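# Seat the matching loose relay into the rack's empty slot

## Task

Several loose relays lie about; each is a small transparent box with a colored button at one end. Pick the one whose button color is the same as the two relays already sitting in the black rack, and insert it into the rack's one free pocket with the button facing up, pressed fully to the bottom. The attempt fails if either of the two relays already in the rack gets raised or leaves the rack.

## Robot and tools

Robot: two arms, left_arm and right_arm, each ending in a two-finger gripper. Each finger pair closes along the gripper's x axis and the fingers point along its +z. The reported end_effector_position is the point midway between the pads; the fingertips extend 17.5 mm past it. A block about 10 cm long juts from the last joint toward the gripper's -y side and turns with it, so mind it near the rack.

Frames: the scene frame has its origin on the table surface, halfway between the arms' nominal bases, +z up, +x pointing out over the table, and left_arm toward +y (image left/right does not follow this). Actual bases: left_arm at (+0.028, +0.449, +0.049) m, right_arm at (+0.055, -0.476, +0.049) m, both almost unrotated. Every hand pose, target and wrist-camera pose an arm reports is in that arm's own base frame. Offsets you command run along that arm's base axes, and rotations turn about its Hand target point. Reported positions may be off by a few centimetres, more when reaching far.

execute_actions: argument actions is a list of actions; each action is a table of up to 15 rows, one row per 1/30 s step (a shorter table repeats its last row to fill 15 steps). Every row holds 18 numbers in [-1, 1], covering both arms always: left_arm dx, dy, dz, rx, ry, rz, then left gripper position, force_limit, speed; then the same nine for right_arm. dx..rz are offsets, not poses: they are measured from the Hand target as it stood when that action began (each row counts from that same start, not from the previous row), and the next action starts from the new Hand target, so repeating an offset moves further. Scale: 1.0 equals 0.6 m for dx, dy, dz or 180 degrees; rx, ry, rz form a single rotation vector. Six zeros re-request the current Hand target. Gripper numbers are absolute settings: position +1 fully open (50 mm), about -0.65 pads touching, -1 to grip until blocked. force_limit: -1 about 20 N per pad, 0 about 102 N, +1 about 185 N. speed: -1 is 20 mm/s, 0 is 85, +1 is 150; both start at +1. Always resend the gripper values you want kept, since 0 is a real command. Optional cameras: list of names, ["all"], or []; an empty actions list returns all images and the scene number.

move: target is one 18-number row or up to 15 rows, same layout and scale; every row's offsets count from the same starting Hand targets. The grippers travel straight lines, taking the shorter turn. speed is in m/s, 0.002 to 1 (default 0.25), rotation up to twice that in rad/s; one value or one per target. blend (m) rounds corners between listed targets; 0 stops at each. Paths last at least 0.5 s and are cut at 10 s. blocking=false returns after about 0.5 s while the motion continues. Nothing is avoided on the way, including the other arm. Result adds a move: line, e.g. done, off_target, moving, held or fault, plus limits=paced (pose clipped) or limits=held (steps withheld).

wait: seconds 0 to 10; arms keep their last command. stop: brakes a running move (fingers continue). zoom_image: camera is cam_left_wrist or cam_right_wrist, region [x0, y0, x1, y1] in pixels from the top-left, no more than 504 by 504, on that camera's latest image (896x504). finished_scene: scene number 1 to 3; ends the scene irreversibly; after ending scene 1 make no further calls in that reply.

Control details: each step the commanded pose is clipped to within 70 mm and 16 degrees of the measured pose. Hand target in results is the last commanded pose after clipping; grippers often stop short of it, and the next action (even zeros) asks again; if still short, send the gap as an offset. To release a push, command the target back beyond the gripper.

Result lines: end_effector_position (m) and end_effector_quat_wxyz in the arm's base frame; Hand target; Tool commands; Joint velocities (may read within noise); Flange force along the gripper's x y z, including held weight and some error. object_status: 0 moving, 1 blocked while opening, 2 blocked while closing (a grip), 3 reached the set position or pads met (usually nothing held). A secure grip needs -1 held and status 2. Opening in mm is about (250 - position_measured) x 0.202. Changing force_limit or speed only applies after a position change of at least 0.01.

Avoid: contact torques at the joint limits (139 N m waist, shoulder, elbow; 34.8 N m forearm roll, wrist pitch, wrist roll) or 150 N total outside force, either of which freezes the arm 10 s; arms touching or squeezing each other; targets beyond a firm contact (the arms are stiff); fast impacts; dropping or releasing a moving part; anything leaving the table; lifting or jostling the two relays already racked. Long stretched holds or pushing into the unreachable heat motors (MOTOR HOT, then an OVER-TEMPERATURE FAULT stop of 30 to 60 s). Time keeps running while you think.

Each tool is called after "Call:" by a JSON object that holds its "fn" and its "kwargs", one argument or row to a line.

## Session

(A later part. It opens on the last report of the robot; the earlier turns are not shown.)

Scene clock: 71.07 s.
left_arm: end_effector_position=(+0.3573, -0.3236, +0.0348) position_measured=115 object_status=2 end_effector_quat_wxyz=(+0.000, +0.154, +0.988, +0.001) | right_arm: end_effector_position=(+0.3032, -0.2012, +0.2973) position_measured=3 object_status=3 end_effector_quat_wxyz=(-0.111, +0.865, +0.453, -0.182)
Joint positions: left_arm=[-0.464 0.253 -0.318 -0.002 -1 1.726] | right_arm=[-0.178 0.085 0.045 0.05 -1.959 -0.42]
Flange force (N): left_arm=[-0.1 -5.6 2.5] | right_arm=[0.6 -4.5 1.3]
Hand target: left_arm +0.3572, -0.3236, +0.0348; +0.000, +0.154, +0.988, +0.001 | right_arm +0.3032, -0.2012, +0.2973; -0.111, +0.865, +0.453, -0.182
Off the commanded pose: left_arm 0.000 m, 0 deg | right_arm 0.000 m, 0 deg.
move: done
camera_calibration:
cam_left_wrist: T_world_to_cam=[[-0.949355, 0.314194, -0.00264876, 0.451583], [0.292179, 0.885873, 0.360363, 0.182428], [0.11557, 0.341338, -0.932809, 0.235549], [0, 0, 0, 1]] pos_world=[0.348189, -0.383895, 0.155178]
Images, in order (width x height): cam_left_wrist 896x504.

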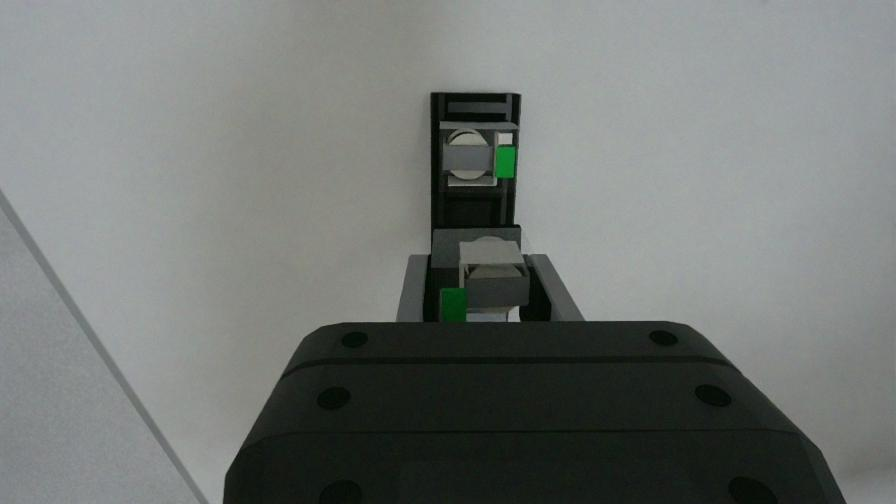

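Call:
{"fn": "move", "kwargs": {
  "target": [-0.002,-0.0007,-0.045,0,0,0,-1,-0.9,-0.8,0,0,0,0,0,0,1,1,1],
  "speed": 0.05,
  "cameras": ["cam_left_wrist"]
}}

Call:
{"fn": "zoom_image", "kwargs": {
  "camera": "cam_left_wrist",
  "region": [360, 100, 600, 330]
}}

Scene clock: 77.07 s.
left_arm: end_effector_position=(+0.3560, -0.3241, +0.0079) position_measured=115 object_status=2 end_effector_quat_wxyz=(+0.000, +0.154, +0.988, +0.001) | right_arm: end_effector_position=(+0.3032, -0.2012, +0.2973) position_measured=3 object_status=3 end_effector_quat_wxyz=(-0.111, +0.865, +0.453, -0.182)
Joint positions: left_arm=[-0.466 0.292 -0.344 -0.002 -0.936 1.728] | right_arm=[-0.178 0.085 0.045 0.05 -1.959 -0.42]
Flange force (N): left_arm=[-0.1 -5.7 3.2] | right_arm=[0.4 -4.7 1.9]
Hand target: left_arm +0.3560, -0.3241, +0.0078; +0.000, +0.154, +0.988, +0.001 | right_arm +0.3032, -0.2012, +0.2973; -0.111, +0.865, +0.453, -0.182
Off the commanded pose: left_arm 0.000 m, 0 deg | right_arm 0.000 m, 0 deg.
move: done
camera_calibration:
cam_left_wrist: T_world_to_cam=[[-0.949407, 0.314039, -0.00257287, 0.450478], [0.292091, 0.886004, 0.36011, 0.193065], [0.115368, 0.341139, -0.932906, 0.210679], [0, 0, 0, 1]] pos_world=[0.346989, -0.384394, 0.128178]
Images, in order (width x height): cam_left_wrist 896x504.

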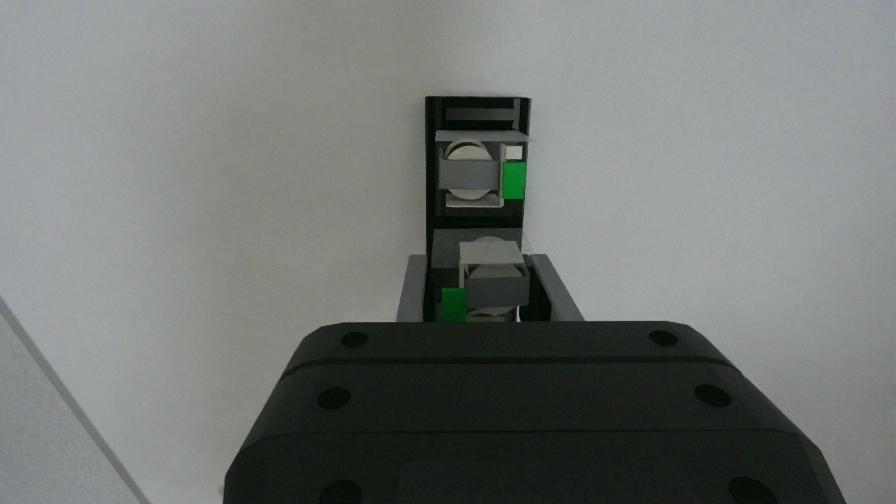

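Scaled by 2.100 from the camera's 896x504 image, which has a finer 1280x720 frame.

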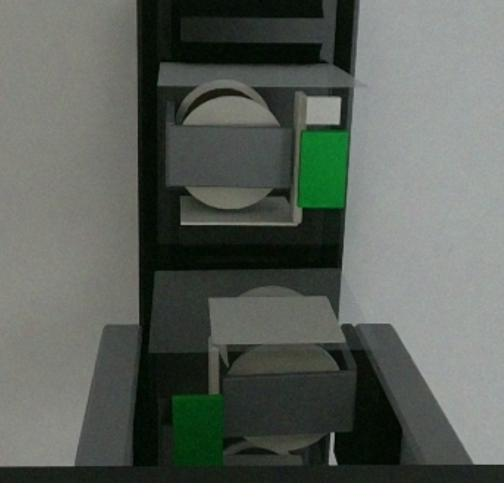

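Looks centred; descend.

Call:
{"fn": "move", "kwargs": {
  "target": [0,0,-0.027,0,0,0,-1,-0.9,-0.8,0,0,0,0,0,0,1,1,1],
  "speed": 0.015
}}

Scene clock: 78.77 s.
left_arm: end_effector_position=(+0.3560, -0.3241, -0.0084) position_measured=115 object_status=2 end_effector_quat_wxyz=(+0.000, +0.154, +0.988, +0.001) | right_arm: end_effector_position=(+0.3032, -0.2012, +0.2973) position_measured=3 object_status=3 end_effector_quat_wxyz=(-0.111, +0.865, +0.453, -0.182)
Joint positions: left_arm=[-0.466 0.317 -0.356 -0.002 -0.898 1.728] | right_arm=[-0.178 0.085 0.045 0.05 -1.959 -0.42]
Flange force (N): left_arm=[0.3 -5.2 3.0] | right_arm=[0.9 -4.4 1.6]
Hand target: left_arm +0.3560, -0.3241, -0.0084; +0.000, +0.154, +0.988, +0.001 | right_arm +0.3032, -0.2012, +0.2973; -0.111, +0.865, +0.453, -0.182
Off the commanded pose: left_arm 0.000 m, 0 deg | right_arm 0.000 m, 0 deg.
move: done

Call:
{"fn": "move", "kwargs": {
  "target": [0,0,-0.0042,0,0,0,-1,-0.9,-0.8,0,0,0,0,0,0,1,1,1],
  "speed": 0.01
}}

Call:
{"fn": "move", "kwargs": {
  "target": [0,0,-0.0033,0,0,0,-1,-0.9,-0.8,0,0,0,0,0,0,1,1,1],
  "speed": 0.01
}}

Call:
{"fn": "move", "kwargs": {
  "target": [0,0,-0.0025,0,0,0,-1,-0.9,-0.8,0,0,0,0,0,0,1,1,1],
  "speed": 0.01,
  "cameras": ["cam_left_wrist"]
}}

Scene clock: 80.93 s.
left_arm: end_effector_position=(+0.3560, -0.3241, -0.0109) position_measured=115 object_status=2 end_effector_quat_wxyz=(+0.000, +0.154, +0.988, +0.001) | right_arm: end_effector_position=(+0.3032, -0.2012, +0.2973) position_measured=3 object_status=3 end_effector_quat_wxyz=(-0.111, +0.865, +0.453, -0.182)
Joint positions: left_arm=[-0.466 0.321 -0.358 -0.002 -0.892 1.728] | right_arm=[-0.178 0.085 0.045 0.05 -1.959 -0.42]
Flange force (N): left_arm=[0.3 -5.1 2.8] | right_arm=[0.8 -5.5 1.9]
Hand target: left_arm +0.3560, -0.3241, -0.0109; +0.000, +0.154, +0.988, +0.001 | right_arm +0.3032, -0.2012, +0.2973; -0.111, +0.865, +0.453, -0.182
Off the commanded pose: left_arm 0.000 m, 0 deg | right_arm 0.000 m, 0 deg.
move: done

Scene clock: 81.63 s.
left_arm: end_effector_position=(+0.3560, -0.3241, -0.0129) position_measured=115 object_status=2 end_effector_quat_wxyz=(+0.000, +0.154, +0.988, +0.001) | right_arm: end_effector_position=(+0.3032, -0.2012, +0.2973) position_measured=3 object_status=3 end_effector_quat_wxyz=(-0.111, +0.865, +0.453, -0.182)
Joint positions: left_arm=[-0.466 0.325 -0.36 -0.002 -0.887 1.728] | right_arm=[-0.178 0.085 0.045 0.05 -1.959 -0.42]
Flange force (N): left_arm=[0.0 -5.4 2.9] | right_arm=[0.9 -4.7 1.5]
Hand target: left_arm +0.3560, -0.3241, -0.0129; +0.000, +0.154, +0.988, +0.001 | right_arm +0.3032, -0.2012, +0.2973; -0.111, +0.865, +0.453, -0.182
Off the commanded pose: left_arm 0.000 m, 0 deg | right_arm 0.000 m, 0 deg.
move: done

Scene clock: 82.33 s.
left_arm: end_effector_position=(+0.3561, -0.3241, -0.0143) position_measured=115 object_status=2 end_effector_quat_wxyz=(+0.000, +0.154, +0.988, +0.001) | right_arm: end_effector_position=(+0.3032, -0.2012, +0.2973) position_measured=3 object_status=3 end_effector_quat_wxyz=(-0.111, +0.865, +0.453, -0.182)
Joint positions: left_arm=[-0.466 0.327 -0.361 -0.002 -0.884 1.728] | right_arm=[-0.178 0.085 0.045 0.05 -1.959 -0.42]
Flange force (N): left_arm=[7.1 -0.1 -36.9] | right_arm=[0.3 -4.9 1.3]
Hand target: left_arm +0.3560, -0.3241, -0.0144; +0.000, +0.154, +0.988, +0.001 | right_arm +0.3032, -0.2012, +0.2973; -0.111, +0.865, +0.453, -0.182
Off the commanded pose: left_arm 0.000 m, 0 deg | right_arm 0.000 m, 0 deg.
move: done
camera_calibration:
cam_left_wrist: T_world_to_cam=[[-0.949399, 0.31406, -0.00263271, 0.450433], [0.292077, 0.885964, 0.360221, 0.201001], [0.115464, 0.341224, -0.932863, 0.190057], [0, 0, 0, 1]] pos_world=[0.346989, -0.384395, 0.106078]
Images, in order (width x height): cam_left_wrist 896x504.

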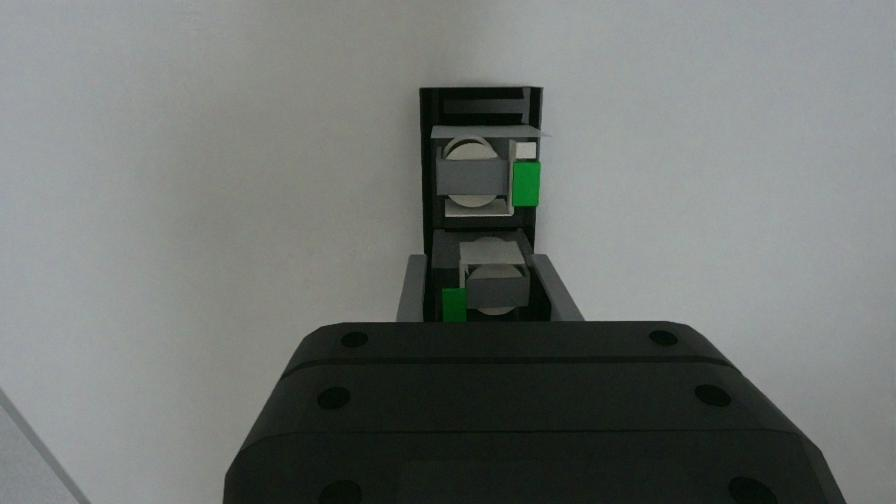

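Call:
{"fn": "move", "kwargs": {
  "target": [0,0,-0.0008,0,0,0,-1,-0.9,-0.8,0,0,0,0,0,0,1,1,1],
  "speed": 0.01
}}

Scene clock: 83.60 s.
left_arm: end_effector_position=(+0.3560, -0.3241, -0.0148) position_measured=115 object_status=2 end_effector_quat_wxyz=(+0.000, +0.154, +0.988, +0.001) | right_arm: end_effector_position=(+0.3032, -0.2012, +0.2973) position_measured=3 object_status=3 end_effector_quat_wxyz=(-0.111, +0.865, +0.453, -0.182)
Joint positions: left_arm=[-0.466 0.328 -0.361 -0.002 -0.882 1.728] | right_arm=[-0.178 0.085 0.045 0.05 -1.959 -0.42]
Flange force (N): left_arm=[5.9 -0.8 -38.5] | right_arm=[0.5 -5.4 1.8]
Hand target: left_arm +0.3560, -0.3241, -0.0148; +0.000, +0.154, +0.988, +0.001 | right_arm +0.3032, -0.2012, +0.2973; -0.111, +0.865, +0.453, -0.182
Off the commanded pose: left_arm 0.000 m, 0 deg | right_arm 0.000 m, 0 deg.
move: done

Call:
{"fn": "move", "kwargs": {
  "target": [0,0,-0.0012,0,0,0,-1,-0.9,-0.8,0,0,0,0,0,0,1,1,1],
  "speed": 0.01
}}

Scene clock: 84.83 s.
left_arm: end_effector_position=(+0.3560, -0.3241, -0.0156) position_measured=115 object_status=2 end_effector_quat_wxyz=(+0.000, +0.154, +0.988, +0.001) | right_arm: end_effector_position=(+0.3032, -0.2012, +0.2973) position_measured=3 object_status=3 end_effector_quat_wxyz=(-0.111, +0.865, +0.453, -0.182)
Joint positions: left_arm=[-0.466 0.329 -0.361 -0.002 -0.881 1.728] | right_arm=[-0.178 0.085 0.045 0.05 -1.959 -0.42]
Flange force (N): left_arm=[5.1 -1.9 -39.6] | right_arm=[0.5 -5.4 1.8]
Hand target: left_arm +0.3560, -0.3241, -0.0156; +0.000, +0.154, +0.988, +0.001 | right_arm +0.3032, -0.2012, +0.2973; -0.111, +0.865, +0.453, -0.182
Off the commanded pose: left_arm 0.000 m, 0 deg | right_arm 0.000 m, 0 deg.
move: done

Call:
{"fn": "move", "kwargs": {
  "target": [
    [0,0,0.0005,0,0,0,0.7,-0.9,-1,0,0,0,0,0,0,1,1,1],
    [0,0,0.1,0,0,0,0.7,-0.9,-1,0,0,0,0,0,0,1,1,1],
    [0.0047,-0.0016,0.1,0,0,0,-0.66,-0.9,0,0,0,0,0,0,0,1,1,1]
  ],
  "speed": 0.1,
  "cameras": ["cam_left_wrist"]
}}

Call:
{"fn": "zoom_image", "kwargs": {
  "camera": "cam_left_wrist",
  "region": [360, 100, 600, 330]
}}

Scene clock: 88.73 s.
left_arm: end_effector_position=(+0.3589, -0.3250, +0.0444) position_measured=251 object_status=3 end_effector_quat_wxyz=(+0.000, +0.154, +0.988, +0.001) | right_arm: end_effector_position=(+0.3032, -0.2012, +0.2973) position_measured=3 object_status=3 end_effector_quat_wxyz=(-0.111, +0.865, +0.453, -0.182)
Joint positions: left_arm=[-0.465 0.245 -0.302 -0.002 -1.024 1.727] | right_arm=[-0.178 0.085 0.045 0.05 -1.959 -0.42]
Flange force (N): left_arm=[-0.4 -5.6 2.2] | right_arm=[0.7 -4.9 1.9]
Hand target: left_arm +0.3589, -0.3250, +0.0444; +0.000, +0.154, +0.988, +0.001 | right_arm +0.3032, -0.2012, +0.2973; -0.111, +0.865, +0.453, -0.182
Off the commanded pose: left_arm 0.000 m, 0 deg | right_arm 0.000 m, 0 deg.
move: done
camera_calibration:
cam_left_wrist: T_world_to_cam=[[-0.949399, 0.31406, -0.00263271, 0.453529], [0.292077, 0.885964, 0.360221, 0.179835], [0.115464, 0.341224, -0.932863, 0.2448], [0, 0, 0, 1]] pos_world=[0.349789, -0.385295, 0.164778]
Images, in order (width x height): cam_left_wrist 896x504.

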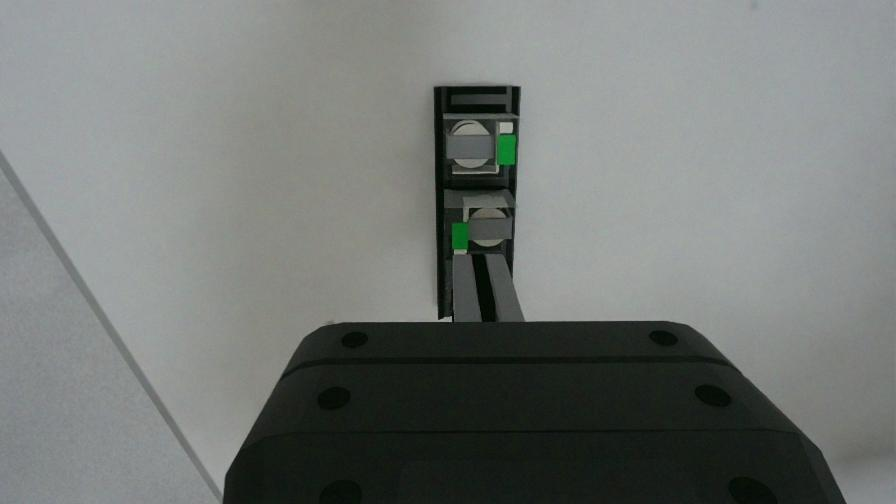

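Scaled by 2.100 from the camera's 896x504 image, which has a finer 1280x720 frame.

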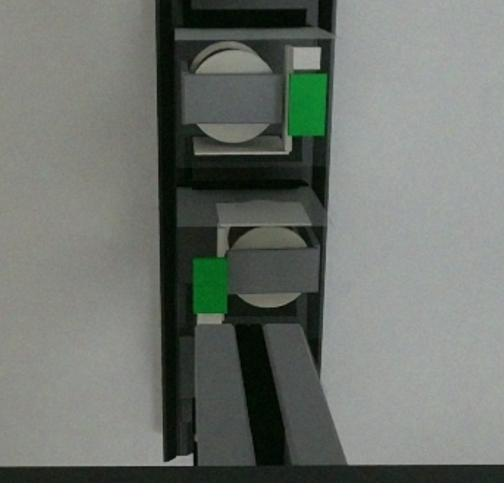

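Call:
{"fn": "move", "kwargs": {
  "target": [
    [-0.0095,0.0032,0,0,0,0,-0.66,-0.9,0,0,0,0,0,0,0,1,1,1],
    [-0.0095,0.0032,-0.052,0,0,0,-0.66,-0.9,0,0,0,0,0,0,0,1,1,1]
  ],
  "speed": [0.05,0.03]
}}

Call:
{"fn": "move", "kwargs": {
  "target": [0,0,-0.0022,0,0,0,-0.66,-0.9,0,0,0,0,0,0,0,1,1,1],
  "speed": 0.01
}}

Scene clock: 92.23 s.
left_arm: end_effector_position=(+0.3529, -0.3231, +0.0183) position_measured=251 object_status=3 end_effector_quat_wxyz=(+0.000, +0.154, +0.988, +0.001) | right_arm: end_effector_position=(+0.3032, -0.2012, +0.2973) position_measured=3 object_status=3 end_effector_quat_wxyz=(-0.111, +0.865, +0.453, -0.182)
Joint positions: left_arm=[-0.467 0.27 -0.343 -0.001 -0.96 1.729] | right_arm=[-0.178 0.085 0.045 0.05 -1.959 -0.42]
Flange force (N): left_arm=[-0.2 -5.9 2.6] | right_arm=[0.6 -5.3 2.1]
Flange force when the fault began (N): left_arm=[30.5 11.4 -139.2]
Hand target: left_arm +0.3529, -0.3231, +0.0183; +0.000, +0.154, +0.988, +0.001 (not the last commanded pose) | right_arm +0.3032, -0.2012, +0.2973; -0.111, +0.865, +0.453, -0.182
Tool commands: left_gripper/position=-0.662745 left_gripper/force_limit=-0.898039 left_gripper/speed=+0.003922 right_gripper/position=+1.0 right_gripper/force_limit=+1.0 right_gripper/speed=+1.0
Off the commanded pose: left_arm 0.005 m, 0 deg | right_arm 0.000 m, 0 deg.
FORCE FAULT: contact force on the left arm reached its limit, and that arm stopped. The contact can be on any part of that arm, not only on its tool. That arm's remaining commands of this call were not run. That arm is still stopped at the end of this call. That arm stays stopped for about 10 more seconds. Until then a move that you send moves the other arm only, and its call returns only when the move has ended. Once the stop has ended, the next robot result says so. If the stop ends while you think or write, that arm runs what you send next, counted from a new Hand target: where the arm stands when the stop ends. While its stop runs, that arm takes no new command, but its gripper still runs the gripper command that each later call begins with. Until it ends, the stop uses up actions while you think or wait. An arm that is not stopped still takes commands.
move: fault (left_arm)

not run: an earlier result of this reply reported a stop or a fault. Calls in your next reply go to the robot.

Call:
{"fn": "wait", "kwargs": {
  "seconds": 9
}}

Call:
{"fn": "move", "kwargs": {
  "target": [0,0,0.045,0,0,0,-0.66,-0.9,0,0,0,0,0,0,0,1,1,1],
  "speed": 0.1,
  "cameras": ["cam_left_wrist"]
}}

Call:
{"fn": "zoom_image", "kwargs": {
  "camera": "cam_left_wrist",
  "region": [360, 100, 600, 330]
}}

Scene clock: 102.07 s.
left_arm: end_effector_position=(+0.3529, -0.3231, +0.0183) position_measured=251 object_status=3 end_effector_quat_wxyz=(+0.000, +0.154, +0.988, +0.001) | right_arm: end_effector_position=(+0.3032, -0.2012, +0.2973) position_measured=3 object_status=3 end_effector_quat_wxyz=(-0.111, +0.865, +0.453, -0.182)
Joint positions: left_arm=[-0.467 0.27 -0.343 -0.001 -0.96 1.729] | right_arm=[-0.178 0.085 0.045 0.05 -1.959 -0.42]
Flange force (N): left_arm=[0.1 -5.6 2.0] | right_arm=[0.5 -5.0 1.8]
Hand target: left_arm +0.3529, -0.3231, +0.0183; +0.000, +0.154, +0.988, +0.001 (not the last commanded pose) | right_arm +0.3032, -0.2012, +0.2973; -0.111, +0.865, +0.453, -0.182
Tool commands: left_gripper/position=-0.662745 left_gripper/force_limit=-0.898039 left_gripper/speed=+0.003922 right_gripper/position=+1.0 right_gripper/force_limit=+1.0 right_gripper/speed=+1.0
Off the commanded pose: left_arm 0.005 m, 0 deg | right_arm 0.000 m, 0 deg.
FORCE FAULT, CONTINUED: the left arm's stop, for the force fault that an earlier result reported, is over. The rest of the stop counts as 20 of the actions that you can send in this scene. During its stop the left arm's controller moved it back a little. That arm's target is now where it stood when the stop ended, not its last command. That arm accepts commands again.
wait: 9.00 s; at rest from the start

Scene clock: 102.87 s.
left_arm: end_effector_position=(+0.3529, -0.3231, +0.0453) position_measured=251 object_status=3 end_effector_quat_wxyz=(+0.000, +0.154, +0.988, +0.001) | right_arm: end_effector_position=(+0.3032, -0.2012, +0.2973) position_measured=3 object_status=3 end_effector_quat_wxyz=(-0.111, +0.865, +0.453, -0.182)
Joint positions: left_arm=[-0.467 0.232 -0.317 -0.001 -1.024 1.729] | right_arm=[-0.178 0.085 0.045 0.05 -1.959 -0.42]
Flange force (N): left_arm=[-0.3 -6.0 2.1] | right_arm=[0.6 -4.3 1.3]
Hand target: left_arm +0.3529, -0.3231, +0.0453; +0.000, +0.154, +0.988, +0.001 | right_arm +0.3032, -0.2012, +0.2973; -0.111, +0.865, +0.453, -0.182
Off the commanded pose: left_arm 0.000 m, 0 deg | right_arm 0.000 m, 0 deg.
move: done
camera_calibration:
cam_left_wrist: T_world_to_cam=[[-0.949498, 0.313768, -0.00160014, 0.44718], [0.292187, 0.88603, 0.35997, 0.17955], [0.114365, 0.341323, -0.932963, 0.246093], [0, 0, 0, 1]] pos_world=[0.34399, -0.383395, 0.165678]
Images, in order (width x height): cam_left_wrist 896x504.

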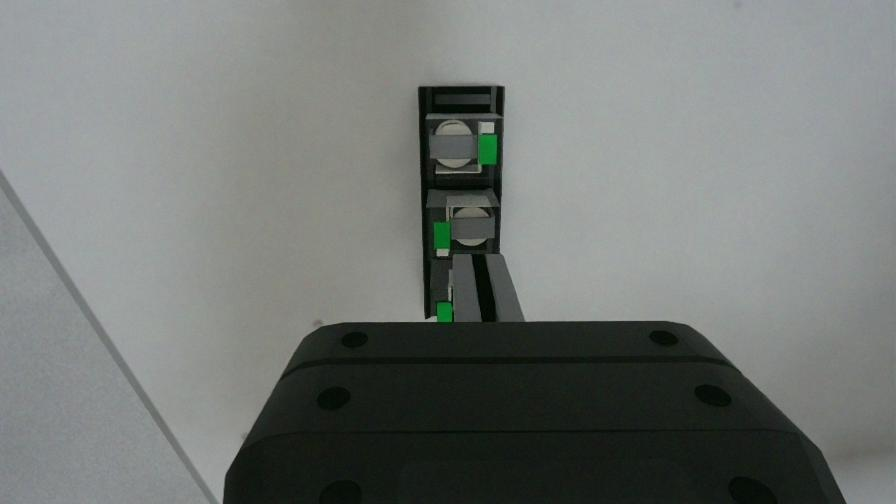

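Scaled by 2.100 from the camera's 896x504 image, which has a finer 1280x720 frame.

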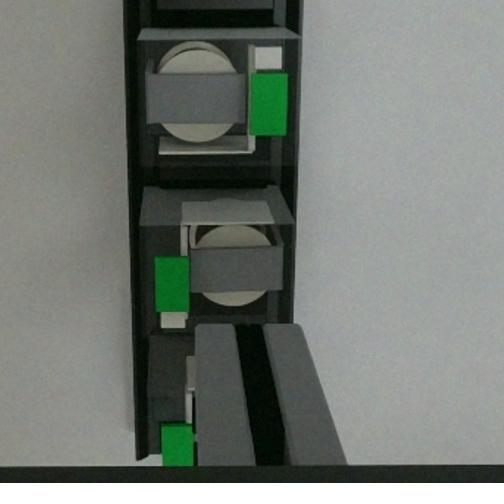

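Call:
{"fn": "move", "kwargs": {
  "target": [0,0,-0.0475,0,0,0,-0.66,-0.9,0,0,0,0,0,0,0,1,1,1],
  "speed": 0.05
}}

Call:
{"fn": "move", "kwargs": {
  "target": [0,0,-0.0028,0,0,0,-0.66,-0.9,0,0,0,0,0,0,0,1,1,1],
  "speed": 0.01
}}

Scene clock: 104.93 s.
left_arm: end_effector_position=(+0.3529, -0.3231, +0.0168) position_measured=251 object_status=3 end_effector_quat_wxyz=(+0.000, +0.154, +0.988, +0.001) | right_arm: end_effector_position=(+0.3032, -0.2012, +0.2973) position_measured=3 object_status=3 end_effector_quat_wxyz=(-0.111, +0.865, +0.453, -0.182)
Joint positions: left_arm=[-0.467 0.272 -0.344 -0.001 -0.956 1.729] | right_arm=[-0.178 0.085 0.045 0.05 -1.959 -0.42]
Flange force (N): left_arm=[-0.2 -6.0 2.1] | right_arm=[0.9 -4.8 1.9]
Hand target: left_arm +0.3529, -0.3231, +0.0168; +0.000, +0.154, +0.988, +0.001 | right_arm +0.3032, -0.2012, +0.2973; -0.111, +0.865, +0.453, -0.182
Off the commanded pose: left_arm 0.000 m, 0 deg | right_arm 0.000 m, 0 deg.
move: done

Scene clock: 105.63 s.
left_arm: end_effector_position=(+0.3529, -0.3232, +0.0152) position_measured=251 object_status=3 end_effector_quat_wxyz=(+0.000, +0.154, +0.988, +0.001) | right_arm: end_effector_position=(+0.3032, -0.2012, +0.2973) position_measured=3 object_status=3 end_effector_quat_wxyz=(-0.111, +0.865, +0.453, -0.182)
Joint positions: left_arm=[-0.467 0.274 -0.345 -0.001 -0.952 1.729] | right_arm=[-0.178 0.085 0.045 0.05 -1.959 -0.42]
Flange force (N): left_arm=[17.9 5.5 -89.0] | right_arm=[0.3 -5.0 1.3]
Hand target: left_arm +0.3529, -0.3231, +0.0151; +0.000, +0.154, +0.988, +0.001 | right_arm +0.3032, -0.2012, +0.2973; -0.111, +0.865, +0.453, -0.182
Off the commanded pose: left_arm 0.000 m, 0 deg | right_arm 0.000 m, 0 deg.
move: done

Call:
{"fn": "move", "kwargs": {
  "target": [
    [0,0,0.025,0,0,0,-0.66,-0.9,0,0,0,0,0,0,0,1,1,1],
    [-0.0057,-0.0558,0.025,0,0,0,-0.66,-0.9,0,0,0,0,0,0,0,1,1,1],
    [-0.0057,-0.0558,0.0025,0,0,0,-0.66,-0.9,0,0,0,0,0,0,0,1,1,1]
  ],
  "speed": [0.1,0.1,0.02]
}}

Call:
{"fn": "move", "kwargs": {
  "target": [0,0,-0.0018,0,0,0,-0.66,-0.9,0,0,0,0,0,0,0,1,1,1],
  "speed": 0.01
}}

Call:
{"fn": "move", "kwargs": {
  "target": [0,0,-0.0008,0,0,0,-0.66,-0.9,0,0,0,0,0,0,0,1,1,1],
  "speed": 0.01
}}

Scene clock: 110.80 s.
left_arm: end_effector_position=(+0.3495, -0.3566, +0.0166) position_measured=251 object_status=3 end_effector_quat_wxyz=(+0.000, +0.154, +0.988, +0.001) | right_arm: end_effector_position=(+0.3032, -0.2012, +0.2973) position_measured=3 object_status=3 end_effector_quat_wxyz=(-0.111, +0.865, +0.453, -0.182)
Joint positions: left_arm=[-0.533 0.318 -0.283 -0.001 -0.971 1.795] | right_arm=[-0.178 0.085 0.045 0.05 -1.959 -0.42]
Flange force (N): left_arm=[0.3 -5.3 1.7] | right_arm=[0.5 -5.7 2.2]
Hand target: left_arm +0.3495, -0.3566, +0.0166; +0.000, +0.154, +0.988, +0.001 | right_arm +0.3032, -0.2012, +0.2973; -0.111, +0.865, +0.453, -0.182
Off the commanded pose: left_arm 0.000 m, 0 deg | right_arm 0.000 m, 0 deg.
move: done

Scene clock: 111.50 s.
left_arm: end_effector_position=(+0.3495, -0.3566, +0.0156) position_measured=251 object_status=3 end_effector_quat_wxyz=(+0.000, +0.154, +0.988, +0.001) | right_arm: end_effector_position=(+0.3032, -0.2012, +0.2973) position_measured=3 object_status=3 end_effector_quat_wxyz=(-0.111, +0.865, +0.453, -0.182)
Joint positions: left_arm=[-0.533 0.319 -0.284 -0.001 -0.968 1.795] | right_arm=[-0.178 0.085 0.045 0.05 -1.959 -0.42]
Flange force (N): left_arm=[4.1 0.3 -55.9] | right_arm=[0.4 -5.1 1.9]
Hand target: left_arm +0.3495, -0.3566, +0.0155; +0.000, +0.154, +0.988, +0.001 | right_arm +0.3032, -0.2012, +0.2973; -0.111, +0.865, +0.453, -0.182
Off the commanded pose: left_arm 0.000 m, 0 deg | right_arm 0.000 m, 0 deg.
move: done

Scene clock: 112.20 s.
left_arm: end_effector_position=(+0.3495, -0.3566, +0.0151) position_measured=251 object_status=3 end_effector_quat_wxyz=(+0.000, +0.154, +0.988, +0.001) | right_arm: end_effector_position=(+0.3032, -0.2012, +0.2973) position_measured=3 object_status=3 end_effector_quat_wxyz=(-0.111, +0.865, +0.453, -0.182)
Joint positions: left_arm=[-0.533 0.32 -0.285 -0.001 -0.967 1.795] | right_arm=[-0.178 0.085 0.045 0.05 -1.959 -0.42]
Flange force (N): left_arm=[5.4 3.0 -85.0] | right_arm=[0.6 -5.7 1.9]
Hand target: left_arm +0.3495, -0.3566, +0.0150; +0.000, +0.154, +0.988, +0.001 | right_arm +0.3032, -0.2012, +0.2973; -0.111, +0.865, +0.453, -0.182
Off the commanded pose: left_arm 0.000 m, 0 deg | right_arm 0.000 m, 0 deg.
move: done

Same height as the neighbour: seated.

Call:
{"fn": "move", "kwargs": {
  "target": [0,0,0.1,0,0,0,-0.66,-0.9,0,0,0,0,0,0,0,1,1,1],
  "speed": 0.1
}}

Call:
{"fn": "finished_scene", "kwargs": {
  "scene": 3
}}

Scene clock: 114.00 s.
left_arm: end_effector_position=(+0.3495, -0.3566, +0.0750) position_measured=251 object_status=3 end_effector_quat_wxyz=(-0.001, +0.154, +0.988, +0.001) | right_arm: end_effector_position=(+0.3032, -0.2012, +0.2973) position_measured=3 object_status=3 end_effector_quat_wxyz=(-0.111, +0.865, +0.453, -0.182)
Joint positions: left_arm=[-0.533 0.243 -0.223 -0.001 -1.106 1.794] | right_arm=[-0.178 0.085 0.045 0.05 -1.959 -0.42]
Flange force (N): left_arm=[0.3 -5.3 1.9] | right_arm=[0.9 -5.3 1.8]
Hand target: left_arm +0.3495, -0.3566, +0.0750; +0.000, +0.154, +0.988, +0.001 | right_arm +0.3032, -0.2012, +0.2973; -0.111, +0.865, +0.453, -0.182
Off the commanded pose: left_arm 0.000 m, 0 deg | right_arm 0.000 m, 0 deg.
move: done

The scene is finished: the task was done.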